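# Tuck hanging necklace's lower half into lid pouch

## Task

Get at least the bottom half of the necklace that hangs down into the pouch on the inside of the lid. The necklace must still be hanging and the lid must still be open when finished.

## Robot and tools

Robot: two arms, left_arm and right_arm, each with a two-finger gripper. The fingers point along the gripper's +z axis and close along its y axis. end_effector_position is the point between the finger pads, about 1 cm short of the tips. Calibrated base places in the scene frame: left_arm at (+0.049, +0.318, 0) m, right_arm at (-0.007, -0.347, 0) m. Both are turned only slightly about vertical and have +z up.

Frames: scene frame origin is at table height, midway between the nominal bases, with +z up and +x out over the table. left_arm is on the +y side. Arm names do not match image sides. Reported hand positions, orientations and wrist-camera poses are in each arm's own base frame. Fixed cameras and the table use the scene frame. Offsets you send are along the axes of that arm's current Hand target. Reported poses can be off by a few centimetres, more at long reach.

execute_actions(actions, cameras): actions is a list of actions, and each action is a list of up to 15 rows. Each row has 14 numbers in [-1, 1], always for both arms: dx, dy, dz, rx, ry, rz, opening for left_arm, then the same seven for right_arm. Each row is one 1/30 s step. If a table is shorter than 15 rows, its last row is held for the remaining steps. The six pose numbers are an offset from the arm's Hand target as it stood when the action began, not from the previous row. 1.0 equals 0.6 m of travel or 180 degrees of turn. rx, ry, rz form a single rotation vector. Sending the same offset again moves the arm further. Six zeros re-request the current Hand target, which also ends a push. Opening is absolute: +1 is fully open (0.094 m), -1 is closed. Send every arm's opening in every call, because a 0 means half open. An empty actions list only returns state and images.

move(target, speed, blend, opening_speed, blocking, cameras): target is one 14-number row in the same layout and scale, or a list of up to 15 such rows. Every row is an offset from the Hand targets at the start of the move, not from the row before. All of them share a 10 s cap. speed is in m/s (0.002 to 2.9, default 0.25), and turn rate is limited to twice that in rad/s. Give one speed, or one per target. blend is in metres and rounds the corners of a list. opening_speed is in scale units per second, at least 0.2. Use a low value to close gently on something soft or fragile. The move does not steer around obstacles or the other arm. Faster moves lag more, stray more and hit harder. A target placed past a contact presses harder. Route paths around an arm's own base rather than close by it, since passing near it can flip the shoulder posture. The result adds a line 'move:' giving the ending (done, off_target, moving, held, fault) and any limits: paced means the pose was clipped, held means steps were withheld. done means within 10 mm and 2 degrees. Neither done nor off_target tells you about contact.

wait(seconds 0-10): lets time run while the arms hold. stop(): brakes a running move. zoom_image(camera, region [x0,y0,x1,y1], at most 504x504 px): enlarges part of the latest image from cam_high, cam_low, cam_left_wrist or cam_right_wrist. read_manual: licence texts only. finished_scene: ends the scene for good, and the goal must hold without the robot.

Cameras: cam_high and cam_low are 896x504, and the wrist cameras are 672x504 fisheye.

Results: the hand pose is end_effector_position (m) and end_effector_quat_wxyz. Hand target is the last commanded pose after clipping, and the next offsets count from it. The gripper often settles short of it. Waiting won't close that gap, but a later command will, so send the missing distance. grip_measured uses the same -1 to +1 scale, and with nothing held it reads up to about 2.7 mm too wide. It keeps following the command even after touching, so it won't show contact. Joint velocities reading 'within noise' means the arm is at rest. Joint torques include the arm's own weight. Joints 1 to 3 wrap at ±28 N m. Tool commands lists the current commands. Calls that ran actions also give step readings of position. MOTOR HOT appears at 75 °C. At 90 °C the arm folds and stays idle, and at 100 °C it falls. Holding loads, keeping an arm stretched out or pushing against something heats the motors.

Control notes: orientation is clipped to within 40 degrees of the current one each step. Friction and weight can leave the hand low, short or tilted, and small moves may fail or go sideways. Check the pose after every move and correct it.

Avoid: dropping things or releasing anything while it moves, knocking anything off the table, hard hits or strong pushes, and any contact or pinching between the two arms, which can fail the scene. Do not close the lid, and do not pull the necklace off its hanger. A loose object may sometimes get nudged by outside forces.

Each tool is called as a command line: name --argument value for each argument, lists and objects as JSON in quotes; but a table of rows of numbers goes row by row, as --pt "numbers of a row", without its own name.

## Session

I'll start by looking at the scene.

execute_actions --actions '[]'

Scene clock: 0.00 s.
left_arm: end_effector_position=(+0.3987, +0.0145, +0.0721) grip_measured=+1.000 end_effector_quat_wxyz=(+0.558, -0.022, +0.827, +0.070) | right_arm: end_effector_position=(+0.3852, -0.0497, +0.0683) grip_measured=+1.000 end_effector_quat_wxyz=(+0.506, +0.118, +0.853, -0.044)
Joint positions: left_arm=[-0.04 1.641 0.389 0.868 -0.178 0.026 0.094] | right_arm=[-0.069 1.526 0.436 0.579 0.135 0.127 0.094]
Joint velocities: within noise
Joint torques (N m): no reading
Motor temperatures (°C): left_arm=[31 32 32 33 28 30 29] | right_arm=[32 34 37 36 29 30 31]
Heat: left arm: 33 °C; right arm: 37 °C.
Hand target: left_arm +0.4025, +0.0144, +0.0812; +0.570, -0.024, +0.819, +0.069 | right_arm +0.3861, -0.0497, +0.0700; +0.507, +0.118, +0.853, -0.043
Tool commands: left_gripper/opening=+1.0 right_gripper/opening=+1.0

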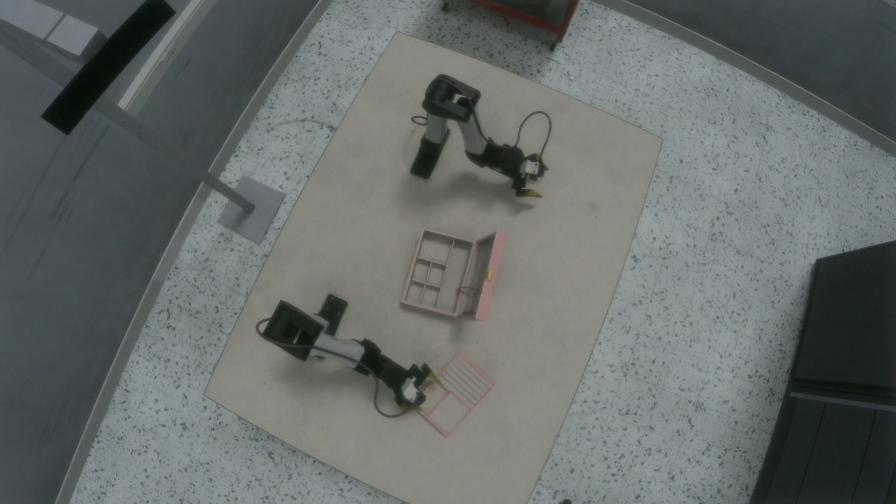

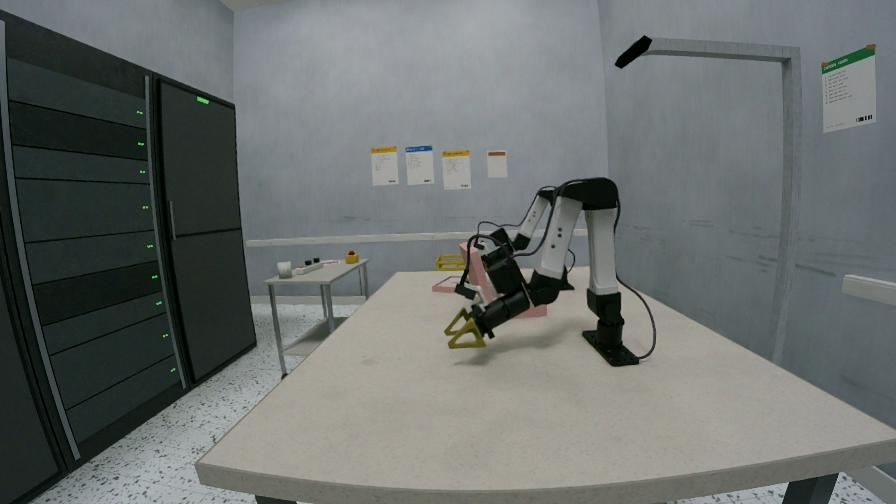

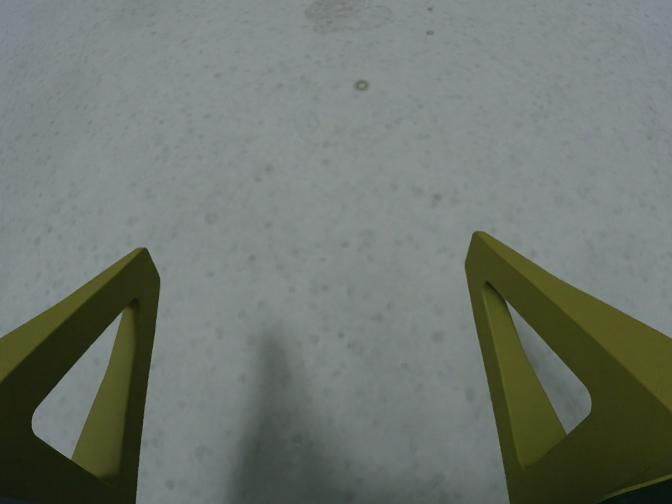

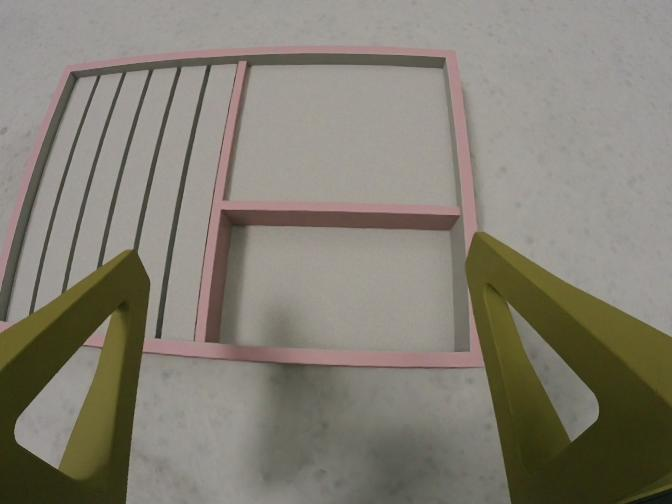

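zoom_image --camera "cam_high" --region '[360, 200, 560, 350]'

zoom_image --camera "cam_low" --region '[400, 200, 620, 360]'

Scaled by 2.520.

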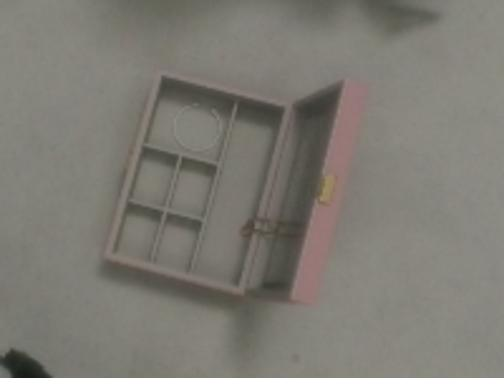

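Scaled by 2.291.

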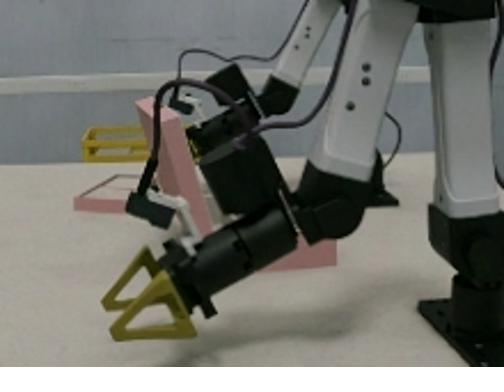

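move --pt "0 0 0 0 0 0 1.0 -0.2175 -0.0317 -0.3344 -0.1251 -0.1550 -0.0474 1.0" --pt "0 0 0 0 0 0 1.0 -0.0955 0.5011 -0.4216 -0.1251 -0.1550 -0.0474 1.0" --speed 0.25 --blend '[0.05, 0]'

Scene clock: 6.97 s.
left_arm: end_effector_position=(+0.3987, +0.0145, +0.0721) grip_measured=+1.000 end_effector_quat_wxyz=(+0.558, -0.022, +0.827, +0.070) | right_arm: end_effector_position=(+0.2683, +0.2784, +0.2518) grip_measured=+1.000 end_effector_quat_wxyz=(+0.702, -0.061, +0.707, +0.062)
Joint positions: left_arm=[-0.04 1.641 0.389 0.868 -0.178 0.026 0.094] | right_arm=[1.191 1.384 0.654 0.715 1.016 0.015 0.094]
Joint velocities: within noise
Joint torques (N m): left_arm=[-0.24 -7.21 5.19 2.32 -0.05 0.04] | right_arm=[0.46 -3.18 9.59 2.12 0.17 -0.33]
Motor temperatures (°C): left_arm=[31 33 33 37 28 30 29] | right_arm=[32 34 38 38 29 30 31]
Heat: left arm: 37 °C; right arm: 38 °C.
Hand target: left_arm +0.4025, +0.0144, +0.0812; +0.570, -0.024, +0.819, +0.069 | right_arm +0.2700, +0.2814, +0.2559; +0.704, -0.059, +0.705, +0.058
Off the commanded pose: left_arm 0.010 m, 2 deg | right_arm 0.005 m, 1 deg.
move: done
camera_calibration:
cam_right_wrist: T_world_to_cam=[[0.0911856, -0.994984, -0.041127, 0.254761], [-0.679986, -0.0320391, -0.732525, 0.3847], [0.727533, 0.0947615, -0.679497, 0.0585492], [0, 0, 0, 1]] pos_world=[0.195763, 0.26026, 0.332064]

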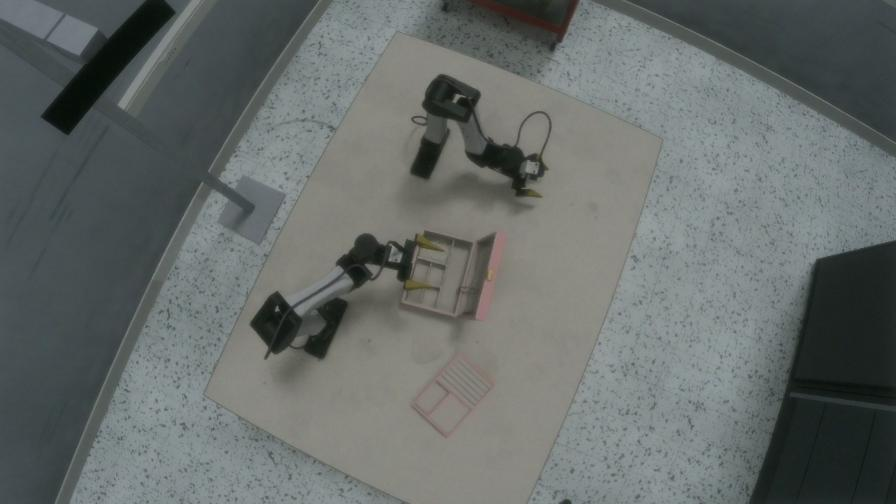

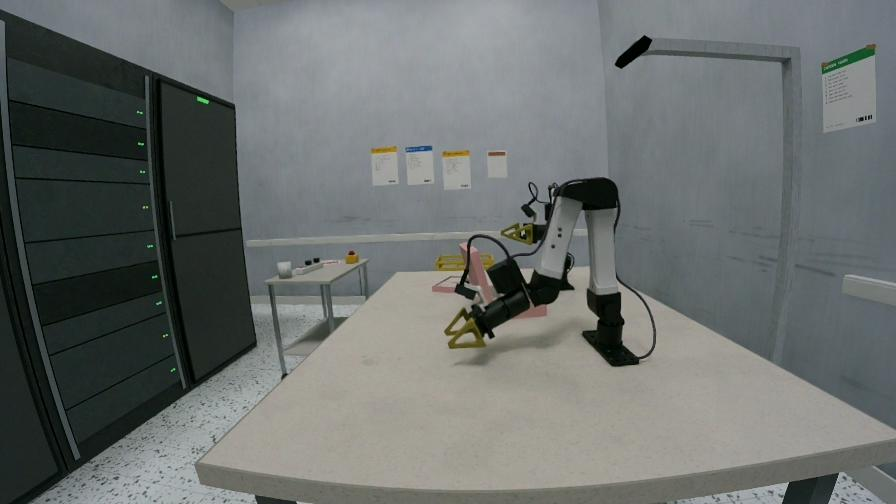

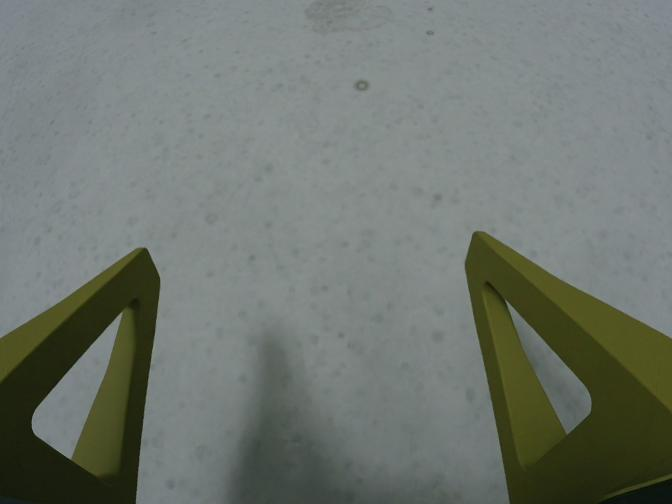

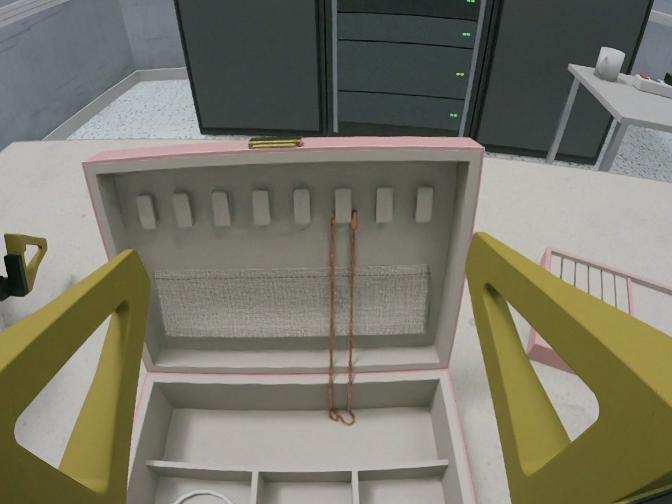

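zoom_image --camera "cam_right_wrist" --region '[260, 160, 460, 310]'

zoom_image --camera "cam_right_wrist" --region '[260, 300, 460, 450]'

zoom_image --camera "cam_right_wrist" --region '[60, 120, 560, 500]'

Scaled by 2.520 from the camera's 672x504 image, which has a finer 960x720 frame.

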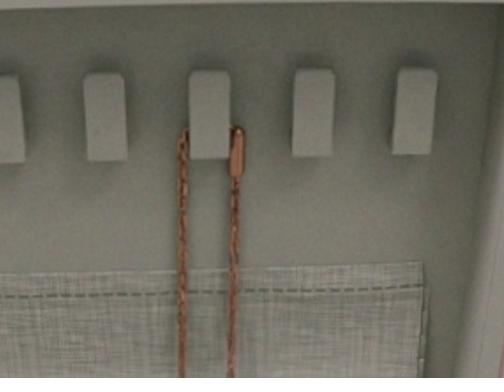

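Scaled by 2.520 from the camera's 672x504 image, which has a finer 960x720 frame.

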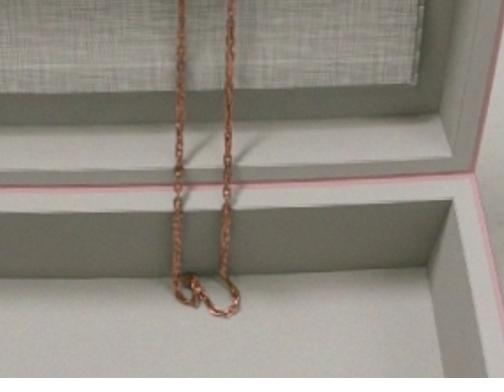

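Scaled by 1.008 from the camera's 672x504 image, which has a finer 960x720 frame.

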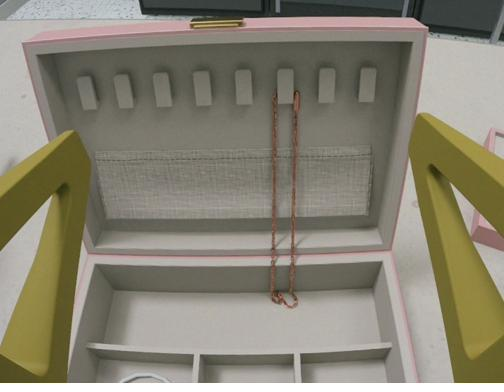

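zoom_image --camera "cam_right_wrist" --region '[380, 230, 480, 305]'

zoom_image --camera "cam_right_wrist" --region '[390, 290, 490, 390]'

zoom_image --camera "cam_right_wrist" --region '[130, 240, 230, 350]'

Scaled by 5.040 from the camera's 672x504 image, which has a finer 960x720 frame.

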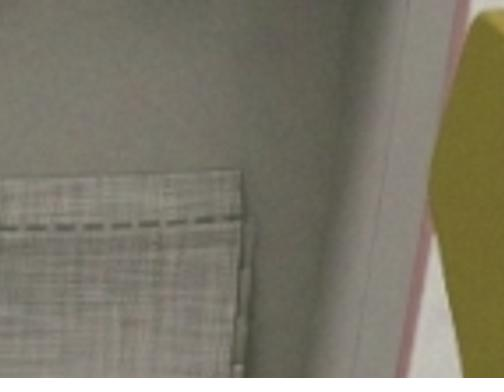

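Scaled by 5.040 from the camera's 672x504 image, which has a finer 960x720 frame.

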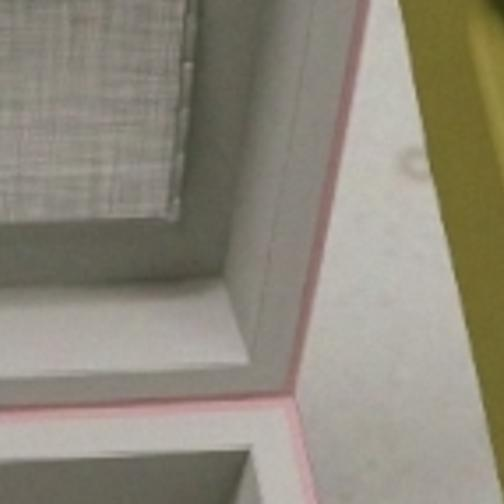

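Scaled by 4.582 from the camera's 672x504 image, which has a finer 960x720 frame.

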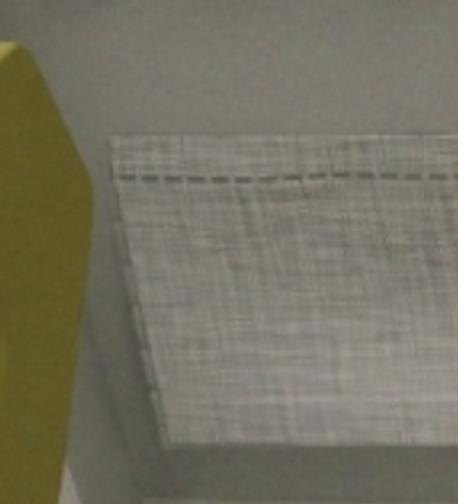

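move --pt "0 0 0 0 0 0 1.0 -0.11 0 0 0.004 0.07 0.001 1.0" --pt "0 0 0 0 0 0 1.0 -0.1083 -0.0289 0.1725 0.00805 0.1439 0.0023 1.0" --speed 0.2 --blend '[0.02, 0]' --cameras '["cam_right_wrist","cam_high","cam_low"]'

Scene clock: 15.93 s.
left_arm: end_effector_position=(+0.3987, +0.0145, +0.0721) grip_measured=+1.000 end_effector_quat_wxyz=(+0.558, -0.022, +0.827, +0.070) | right_arm: end_effector_position=(+0.3728, +0.2776, +0.3235) grip_measured=+1.000 end_effector_quat_wxyz=(+0.536, -0.060, +0.841, +0.034)
Joint positions: left_arm=[-0.04 1.641 0.389 0.868 -0.178 0.026 0.094] | right_arm=[0.866 1.605 1.598 -0.554 0.65 0.356 0.094]
Joint velocities: within noise
Joint torques (N m): left_arm=[-0.06 -7.27 5.23 2.32 -0.08 -0.04] | right_arm=[0.23 -5.03 10.22 2 0.21 -0.04]
Motor temperatures (°C): left_arm=[31 34 33 40 28 29 29] | right_arm=[32 34 39 39 29 30 31]
Heat: left arm: 40 °C; right arm: 39 °C.
Hand target: left_arm +0.4025, +0.0144, +0.0812; +0.570, -0.024, +0.819, +0.069 | right_arm +0.3749, +0.2815, +0.3209; +0.529, -0.059, +0.846, +0.037
Off the commanded pose: left_arm 0.010 m, 2 deg | right_arm 0.005 m, 1 deg.
move: done
camera_calibration:
cam_right_wrist: T_world_to_cam=[[0.0452051, -0.998961, 0.00584518, 0.250476], [-0.921572, -0.04396, -0.38571, 0.48935], [0.385566, 0.0120493, -0.922601, 0.260352], [0, 0, 0, 1]] pos_world=[0.339265, 0.268591, 0.427484]
Images, in order (width x height): cam_high 896x504, cam_low 896x504, cam_right_wrist 672x504.

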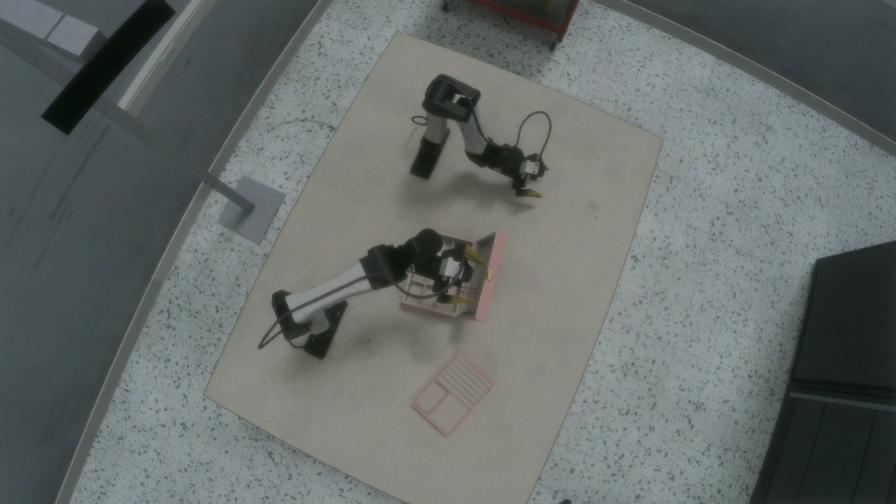

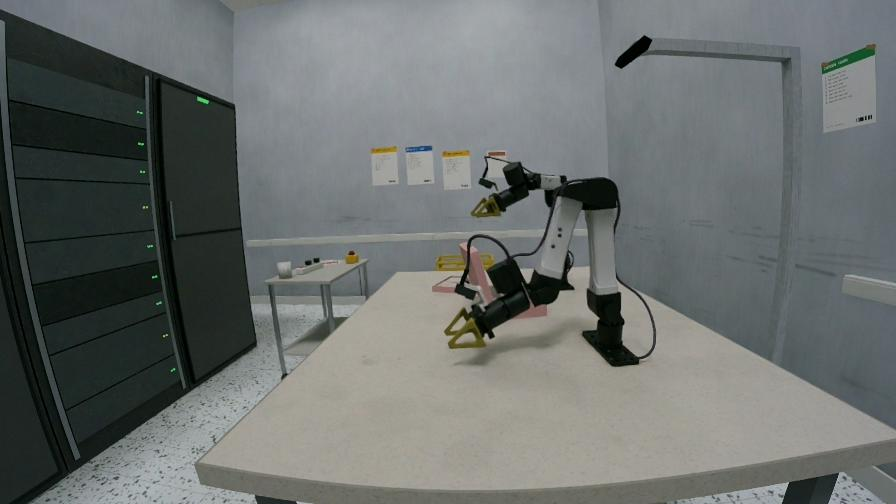

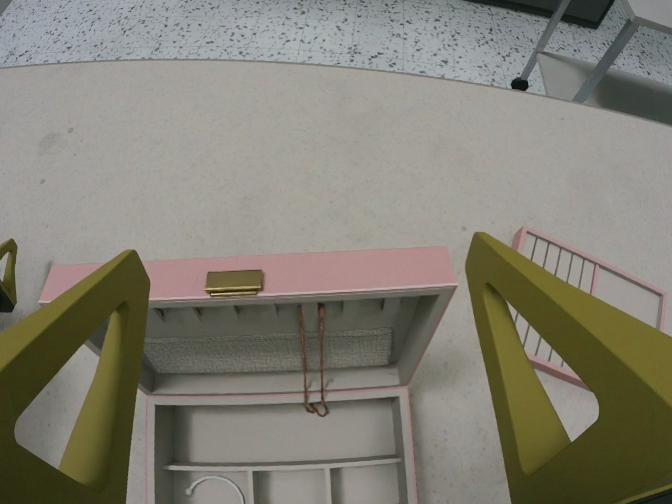

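zoom_image --camera "cam_right_wrist" --region '[260, 280, 420, 400]'

zoom_image --camera "cam_right_wrist" --region '[130, 280, 290, 400]'

zoom_image --camera "cam_right_wrist" --region '[280, 360, 360, 430]'

Scaled by 3.150 from the camera's 672x504 image, which has a finer 960x720 frame.

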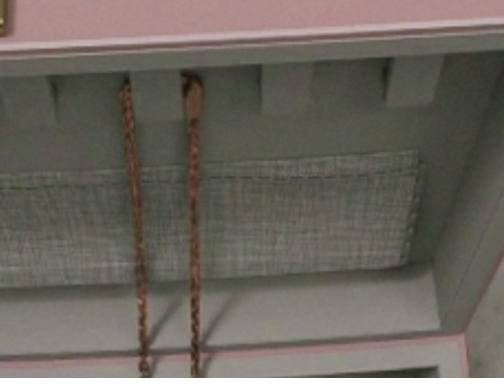

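Scaled by 3.150 from the camera's 672x504 image, which has a finer 960x720 frame.

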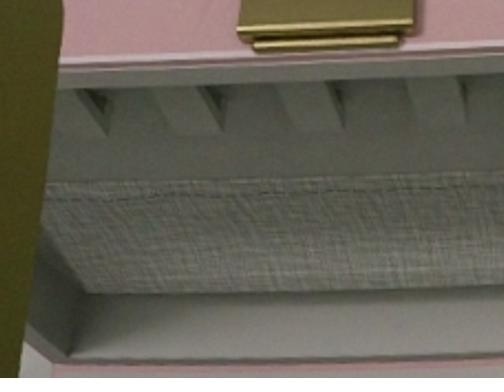

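Scaled by 6.300 from the camera's 672x504 image, which has a finer 960x720 frame.

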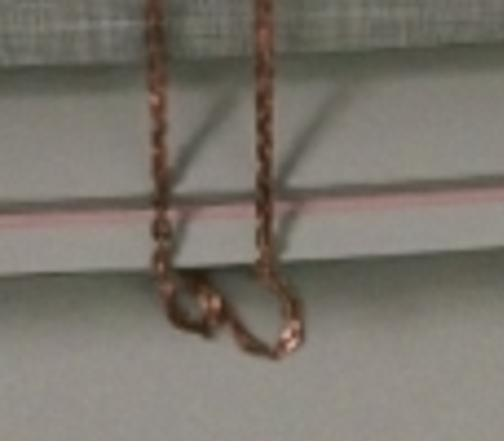

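zoom_image --camera "cam_right_wrist" --region '[380, 230, 480, 330]'

zoom_image --camera "cam_right_wrist" --region '[350, 330, 450, 430]'

zoom_image --camera "cam_right_wrist" --region '[280, 290, 360, 350]'

Scaled by 5.040 from the camera's 672x504 image, which has a finer 960x720 frame.

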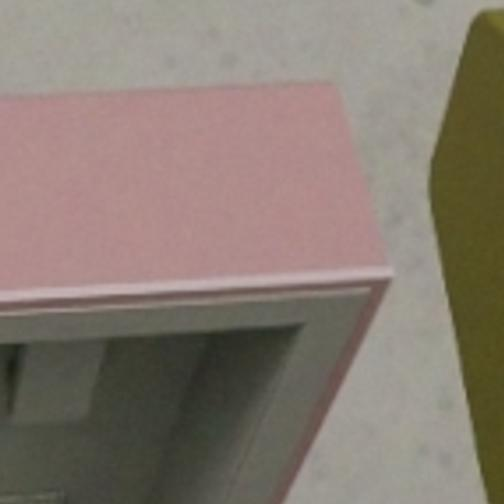

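Scaled by 5.040 from the camera's 672x504 image, which has a finer 960x720 frame.

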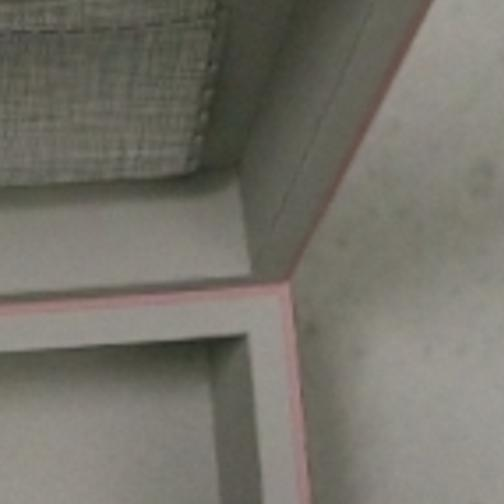

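Scaled by 6.300 from the camera's 672x504 image, which has a finer 960x720 frame.

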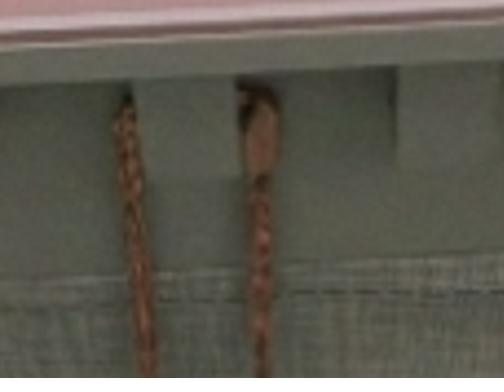

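move --pt "-0.405 -0.1036 -0.2783 0.214 0.0464 0.1265 1.0 0.258 0.0137 -0.0688 0 0.0222 0 1.0" --pt "-0.3474 -0.5207 -0.3939 0.4283 0.0928 0.2529 1.0 0.258 0.0137 -0.0688 0 0.0222 0 1.0" --speed 0.25 --blend '[0.05, 0]'

Scene clock: 24.70 s.
left_arm: end_effector_position=(+0.2930, -0.3336, +0.3249) grip_measured=+1.000 end_effector_quat_wxyz=(+0.275, +0.605, +0.706, -0.244) | right_arm: end_effector_position=(+0.2719, +0.2779, +0.1939) grip_measured=+1.000 end_effector_quat_wxyz=(+0.493, -0.070, +0.867, +0.027)
Joint positions: left_arm=[-0.665 1.906 2.298 -1.369 0.494 0.597 0.094] | right_arm=[1.117 1.448 1.052 -0.427 0.795 0.63 0.094]
Joint velocities: within noise
Joint torques (N m): left_arm=[-0.51 -8.96 7.69 1.38 0.33 0.14] | right_arm=[0.62 -7.01 6.86 1.88 0.53 -0.06]
Motor temperatures (°C): left_arm=[31 35 34 41 28 29 29] | right_arm=[31 36 40 40 29 30 31]
Heat: left arm: 41 °C; right arm: 40 °C.
Hand target: left_arm +0.2925, -0.3360, +0.3303; +0.282, +0.610, +0.698, -0.246 | right_arm +0.2700, +0.2751, +0.1996; +0.499, -0.060, +0.864, +0.035
Off the commanded pose: left_arm 0.006 m, 1 deg | right_arm 0.007 m, 2 deg.
move: done
camera_calibration:
cam_left_wrist: T_world_to_cam=[[-0.993338, -0.114601, 0.012063, 0.242787], [-0.114356, 0.993251, 0.0193875, 0.362504], [-0.0142034, 0.0178789, -0.999739, 0.440185], [0, 0, 0, 1]] pos_world=[0.288876, -0.340104, 0.430113]
cam_right_wrist: T_world_to_cam=[[0.0566635, -0.997893, 0.031595, 0.247732], [-0.954519, -0.0634244, -0.291325, 0.342521], [0.292715, -0.0136506, -0.956102, 0.218532], [0, 0, 0, 1]] pos_world=[0.248937, 0.271917, 0.300897]

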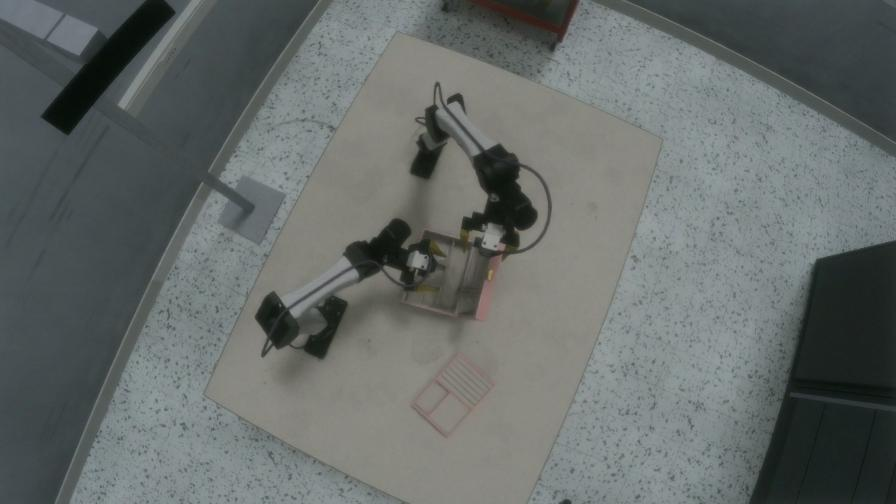

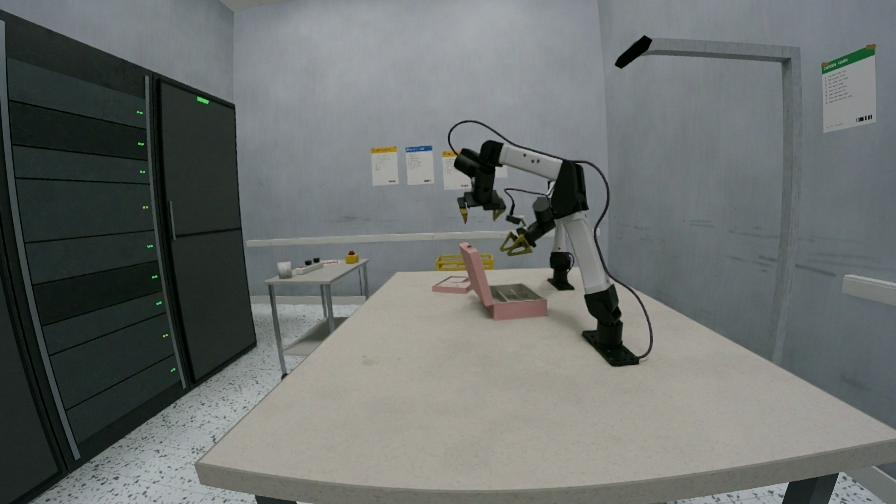

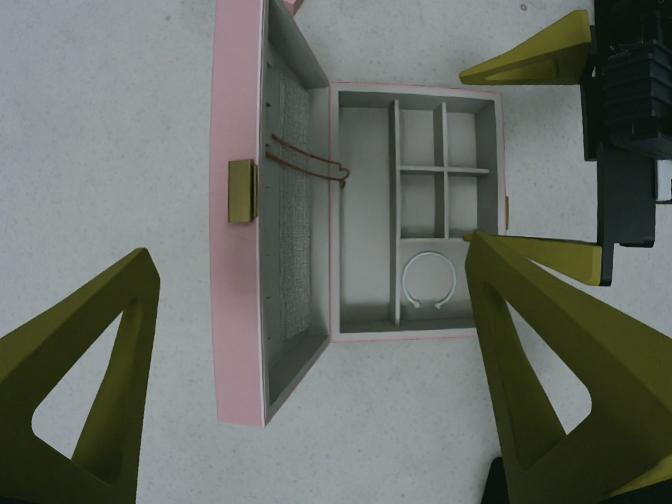

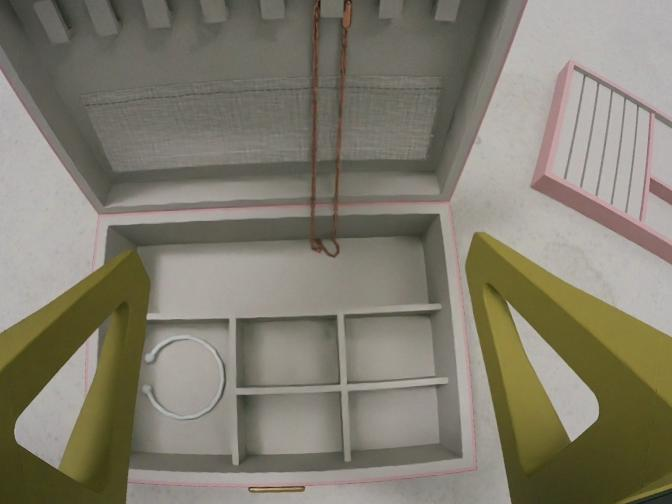

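zoom_image --camera "cam_left_wrist" --region '[250, 50, 360, 200]'

zoom_image --camera "cam_left_wrist" --region '[240, 180, 350, 340]'

zoom_image --camera "cam_low" --region '[430, 220, 570, 340]'

zoom_image --camera "cam_right_wrist" --region '[250, 0, 450, 150]'

Scaled by 3.360 from the camera's 672x504 image, which has a finer 960x720 frame.

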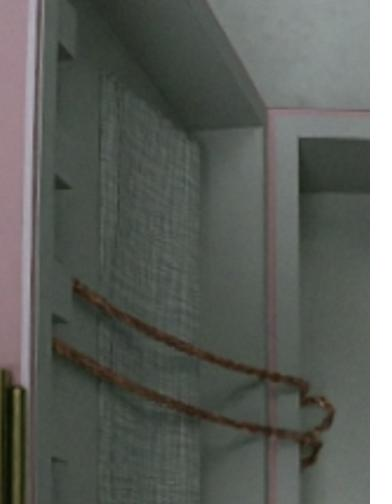

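Scaled by 3.150 from the camera's 672x504 image, which has a finer 960x720 frame.

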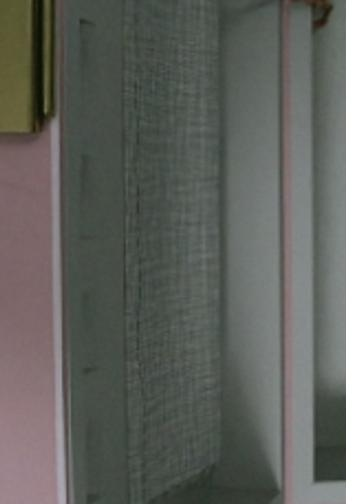

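Scaled by 3.600.

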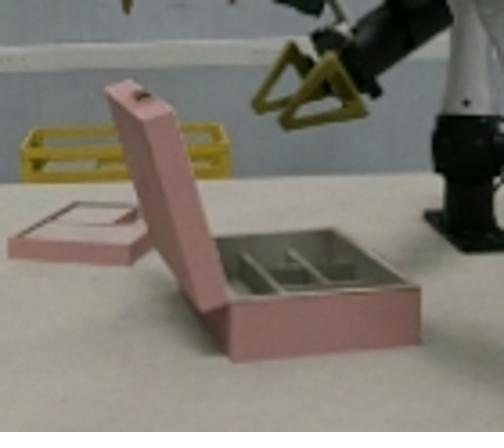

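Scaled by 2.520 from the camera's 672x504 image, which has a finer 960x720 frame.

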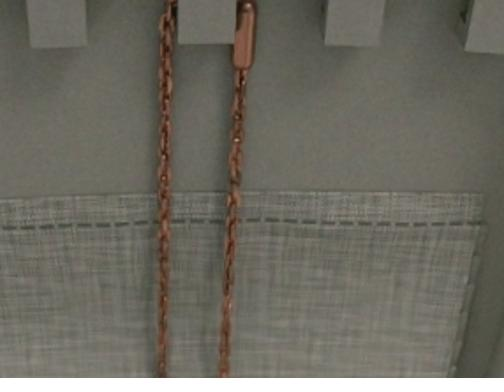

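zoom_image --camera "cam_low" --region '[450, 235, 510, 330]'

Scaled by 5.305.

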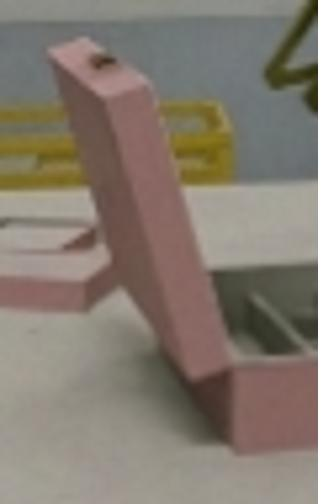

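move --pt "0.0098 0.0583 0.1063 0 0 0 1.0 0.0413 0.0116 -0.0715 0 0 0 1.0" --speed 0.15 --cameras '["cam_left_wrist","cam_low"]'

zoom_image --camera "cam_left_wrist" --region '[250, 100, 370, 220]'

Scene clock: 31.83 s.
left_arm: end_effector_position=(+0.3332, -0.3652, +0.2760) grip_measured=+1.000 end_effector_quat_wxyz=(+0.271, +0.605, +0.708, -0.244) | right_arm: end_effector_position=(+0.2215, +0.2791, +0.1952) grip_measured=+1.000 end_effector_quat_wxyz=(+0.496, -0.066, +0.865, +0.033)
Joint positions: left_arm=[-0.665 2.036 2.267 -1.217 0.495 0.598 0.094] | right_arm=[1.289 1.402 1.037 -0.592 0.904 0.83 0.094]
Joint velocities: within noise
Joint torques (N m): left_arm=[-0.84 -11.63 6.19 1.68 0.22 0.03] | right_arm=[0.62 -5.98 7.65 1.39 0.63 -0.06]
Motor temperatures (°C): left_arm=[31 36 36 40 28 29 29] | right_arm=[31 37 40 40 29 30 31]
Heat: left arm: 40 °C; right arm: 40 °C.
Hand target: left_arm +0.3326, -0.3711, +0.2803; +0.282, +0.610, +0.698, -0.246 | right_arm +0.2200, +0.2751, +0.1996; +0.499, -0.060, +0.864, +0.035
Off the commanded pose: left_arm 0.007 m, 2 deg | right_arm 0.006 m, 1 deg.
move: done
camera_calibration:
cam_left_wrist: T_world_to_cam=[[-0.993349, -0.11373, 0.0179832, 0.278376], [-0.113269, 0.993253, 0.0248695, 0.397654], [-0.0206903, 0.0226672, -0.999529, 0.396309], [0, 0, 0, 1]] pos_world=[0.329766, -0.372295, 0.381227]
Images, in order (width x height): cam_low 896x504, cam_left_wrist 672x504.

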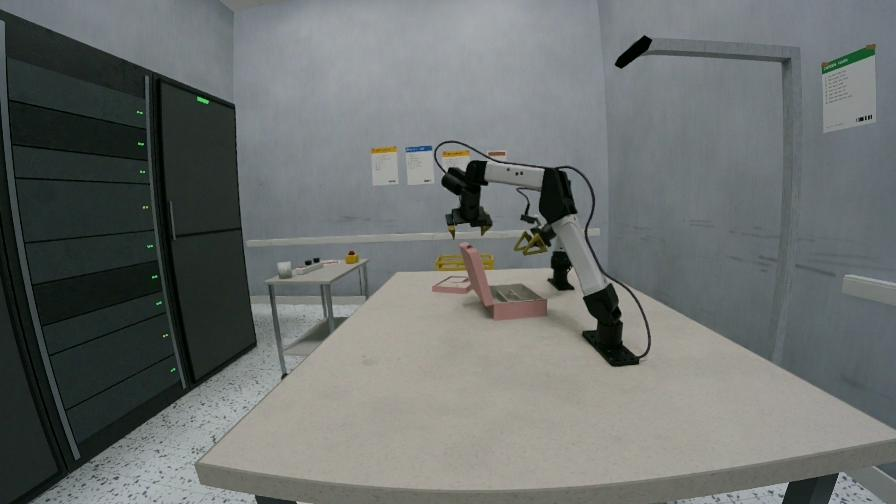

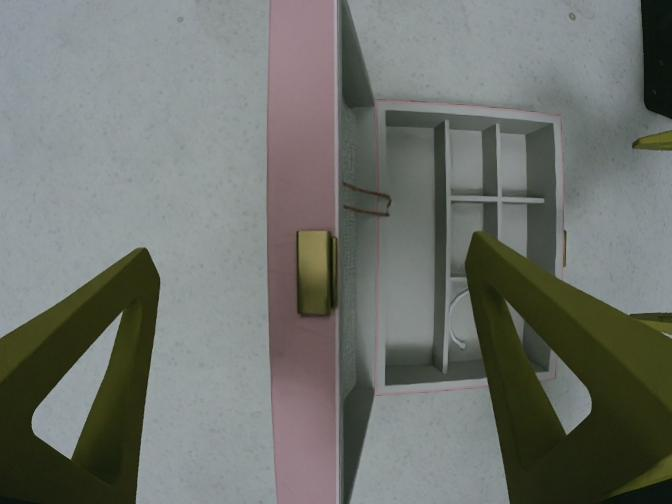

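Scaled by 4.200 from the camera's 672x504 image, which has a finer 960x720 frame.

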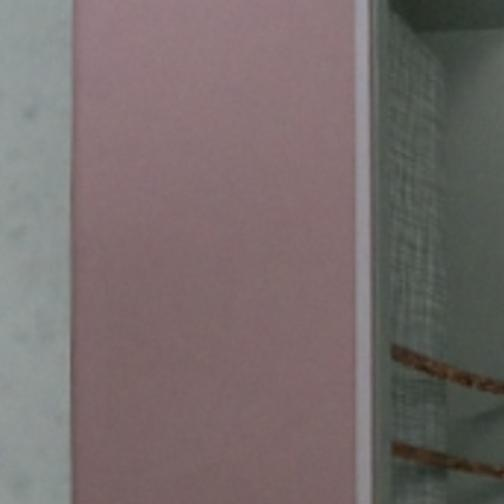

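move --pt "0.0 -0.035 0.0 0 0 0 1.0 0 0 0 0 0 0 1.0" --speed 0.15 --cameras '["cam_left_wrist"]'

zoom_image --camera "cam_left_wrist" --region '[290, 100, 400, 220]'

zoom_image --camera "cam_left_wrist" --region '[290, 80, 350, 150]'

Scene clock: 33.23 s.
left_arm: end_effector_position=(+0.3144, -0.3751, +0.2616) grip_measured=+1.000 end_effector_quat_wxyz=(+0.258, +0.613, +0.704, -0.248) | right_arm: end_effector_position=(+0.2216, +0.2789, +0.1952) grip_measured=+1.000 end_effector_quat_wxyz=(+0.496, -0.066, +0.865, +0.033)
Joint positions: left_arm=[-0.709 1.993 2.15 -1.158 0.485 0.579 0.094] | right_arm=[1.289 1.402 1.037 -0.593 0.905 0.831 0.094]
Joint velocities: within noise
Joint torques (N m): left_arm=[-0.55 -15.09 5.46 1.62 0.1 -0.12] | right_arm=[0.64 -6 7.65 1.41 0.61 -0.06]
Motor temperatures (°C): left_arm=[31 37 36 40 28 29 29] | right_arm=[31 37 40 40 29 30 31]
Heat: left arm: 40 °C; right arm: 40 °C.
Hand target: left_arm +0.3118, -0.3739, +0.2802; +0.282, +0.610, +0.698, -0.246 | right_arm +0.2200, +0.2751, +0.1996; +0.499, -0.060, +0.864, +0.035
Off the commanded pose: left_arm 0.019 m, 3 deg | right_arm 0.006 m, 1 deg.
move: off_target (left_arm)
camera_calibration:
cam_left_wrist: T_world_to_cam=[[-0.99534, -0.0899108, 0.0348537, 0.263936], [-0.0884723, 0.995242, 0.0408271, 0.394401], [-0.0383587, 0.0375533, -0.998558, 0.392633], [0, 0, 0, 1]] pos_world=[0.312661, -0.383539, 0.366766]
Images, in order (width x height): cam_left_wrist 672x504.

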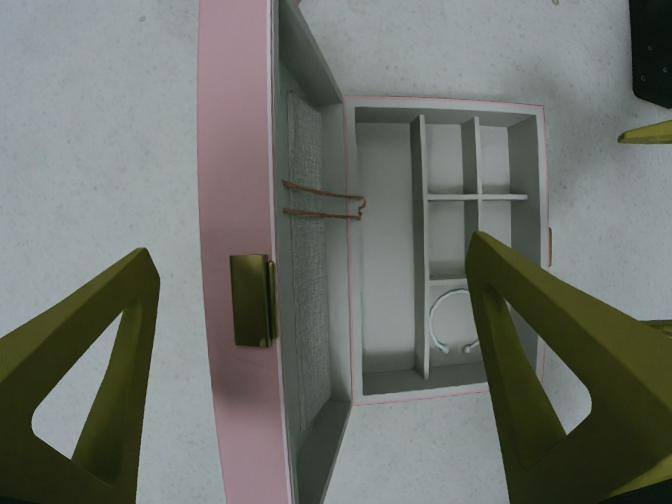

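Scaled by 4.200 from the camera's 672x504 image, which has a finer 960x720 frame.

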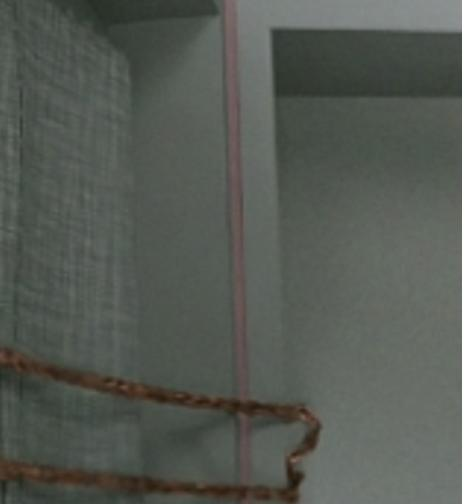

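Scaled by 7.200 from the camera's 672x504 image, which has a finer 960x720 frame.

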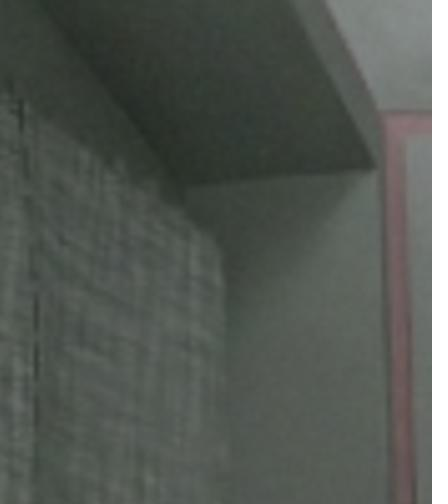

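execute_actions --actions '[]' --cameras '["cam_high","cam_low","cam_left_wrist"]'

zoom_image --camera "cam_low" --region '[420, 180, 580, 330]'

zoom_image --camera "cam_left_wrist" --region '[270, 160, 330, 230]'

Scene clock: 33.47 s.
left_arm: end_effector_position=(+0.3144, -0.3752, +0.2617) grip_measured=+1.000 end_effector_quat_wxyz=(+0.258, +0.613, +0.704, -0.248) | right_arm: end_effector_position=(+0.2216, +0.2789, +0.1952) grip_measured=+1.000 end_effector_quat_wxyz=(+0.496, -0.066, +0.865, +0.033)
Joint positions: left_arm=[-0.709 1.993 2.15 -1.157 0.485 0.579 0.094] | right_arm=[1.289 1.402 1.037 -0.593 0.905 0.831 0.094]
Joint velocities: within noise
Joint torques (N m): left_arm=[-0.54 -14.97 5.6 1.62 0.13 -0.09] | right_arm=[0.64 -6 7.66 1.42 0.61 -0.07]
Motor temperatures (°C): left_arm=[31 37 36 40 28 29 29] | right_arm=[31 37 40 40 29 30 31]
Heat: left arm: 40 °C; right arm: 40 °C.
Hand target: left_arm +0.3118, -0.3739, +0.2802; +0.282, +0.610, +0.698, -0.246 | right_arm +0.2200, +0.2751, +0.1996; +0.499, -0.060, +0.864, +0.035
Tool commands: left_gripper/opening=+1.0 right_gripper/opening=+1.0
Off the commanded pose: left_arm 0.019 m, 3 deg | right_arm 0.006 m, 1 deg.
camera_calibration:
cam_left_wrist: T_world_to_cam=[[-0.995351, -0.0898923, 0.034574, 0.264041], [-0.0884729, 0.995251, 0.0406012, 0.394588], [-0.0380595, 0.0373535, -0.998577, 0.392473], [0, 0, 0, 1]] pos_world=[0.312661, -0.383639, 0.366765]
Images, in order (width x height): cam_high 896x504, cam_low 896x504, cam_left_wrist 672x504.

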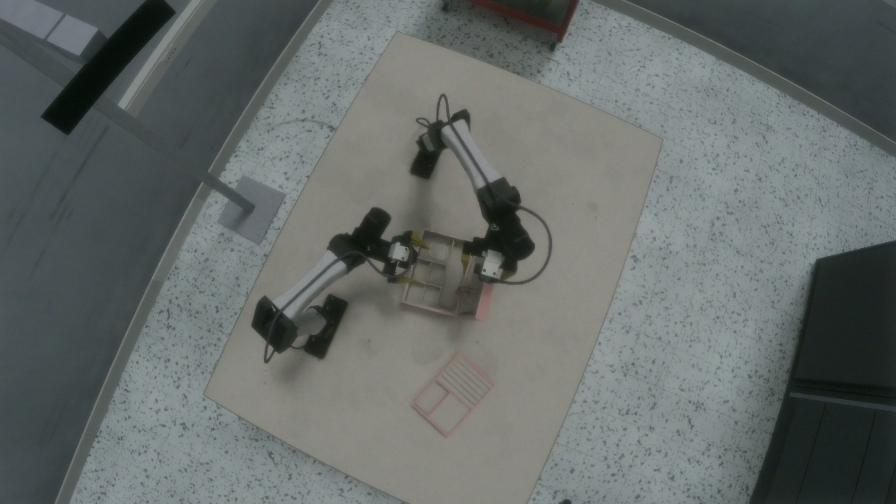

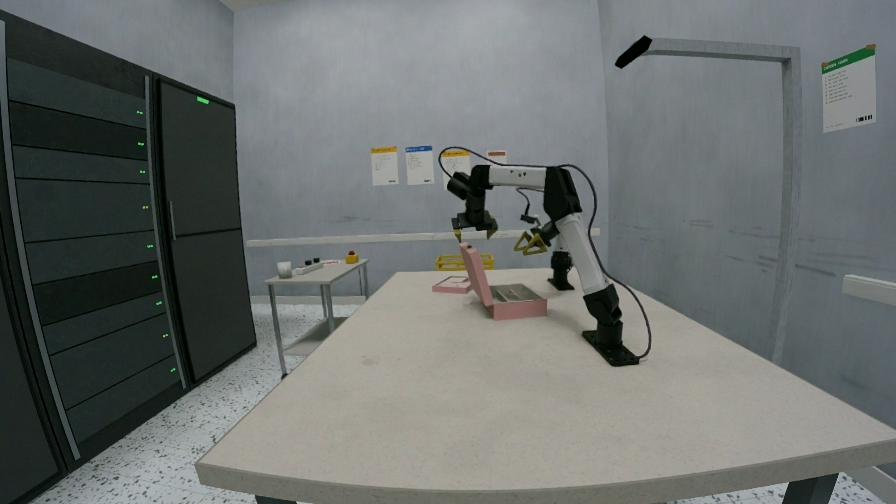

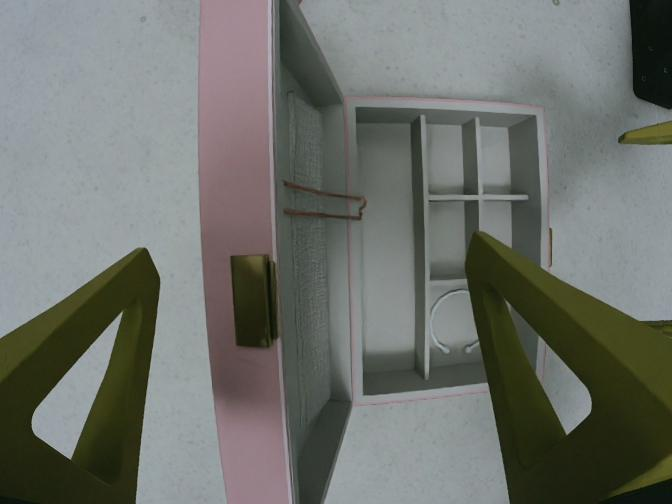

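Scaled by 3.150.

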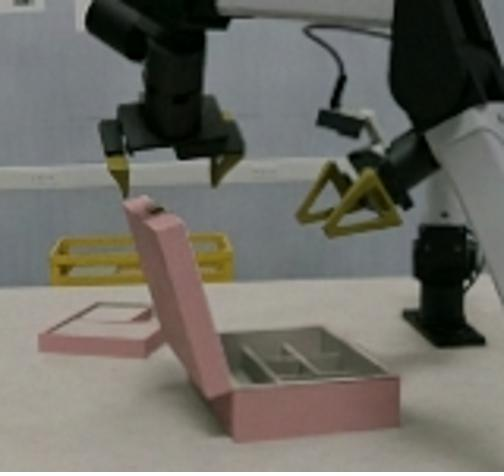

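Scaled by 7.200 from the camera's 672x504 image, which has a finer 960x720 frame.

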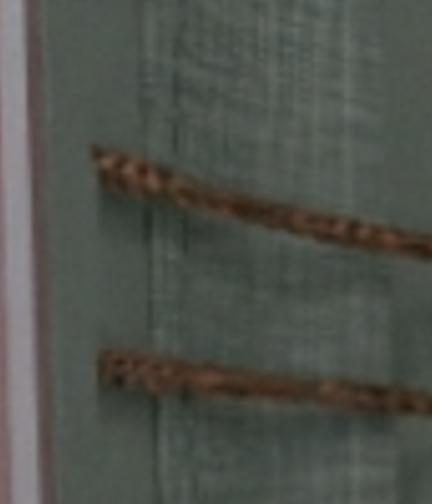

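zoom_image --camera "cam_left_wrist" --region '[268, 165, 308, 205]'

zoom_image --camera "cam_left_wrist" --region '[268, 90, 328, 150]'

Scaled by 12.600 from the camera's 672x504 image, which has a finer 960x720 frame.

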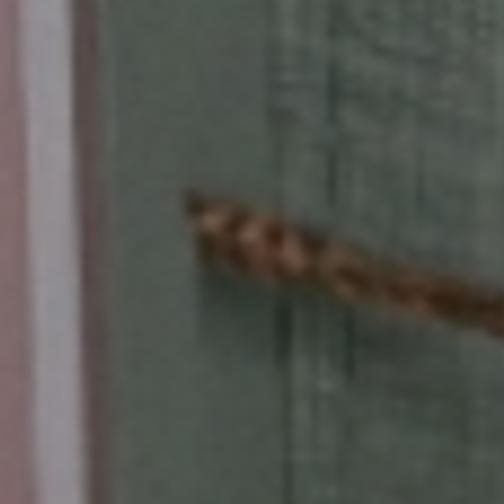

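Scaled by 8.400 from the camera's 672x504 image, which has a finer 960x720 frame.

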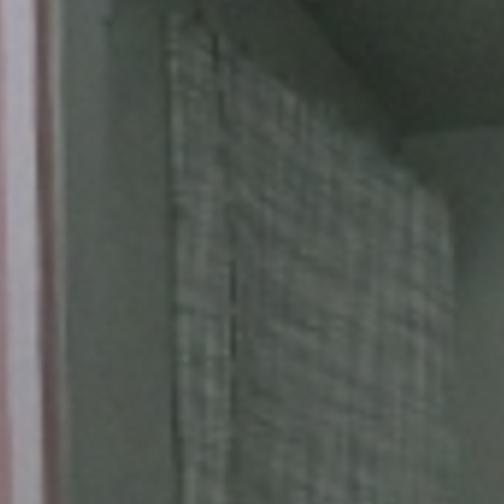

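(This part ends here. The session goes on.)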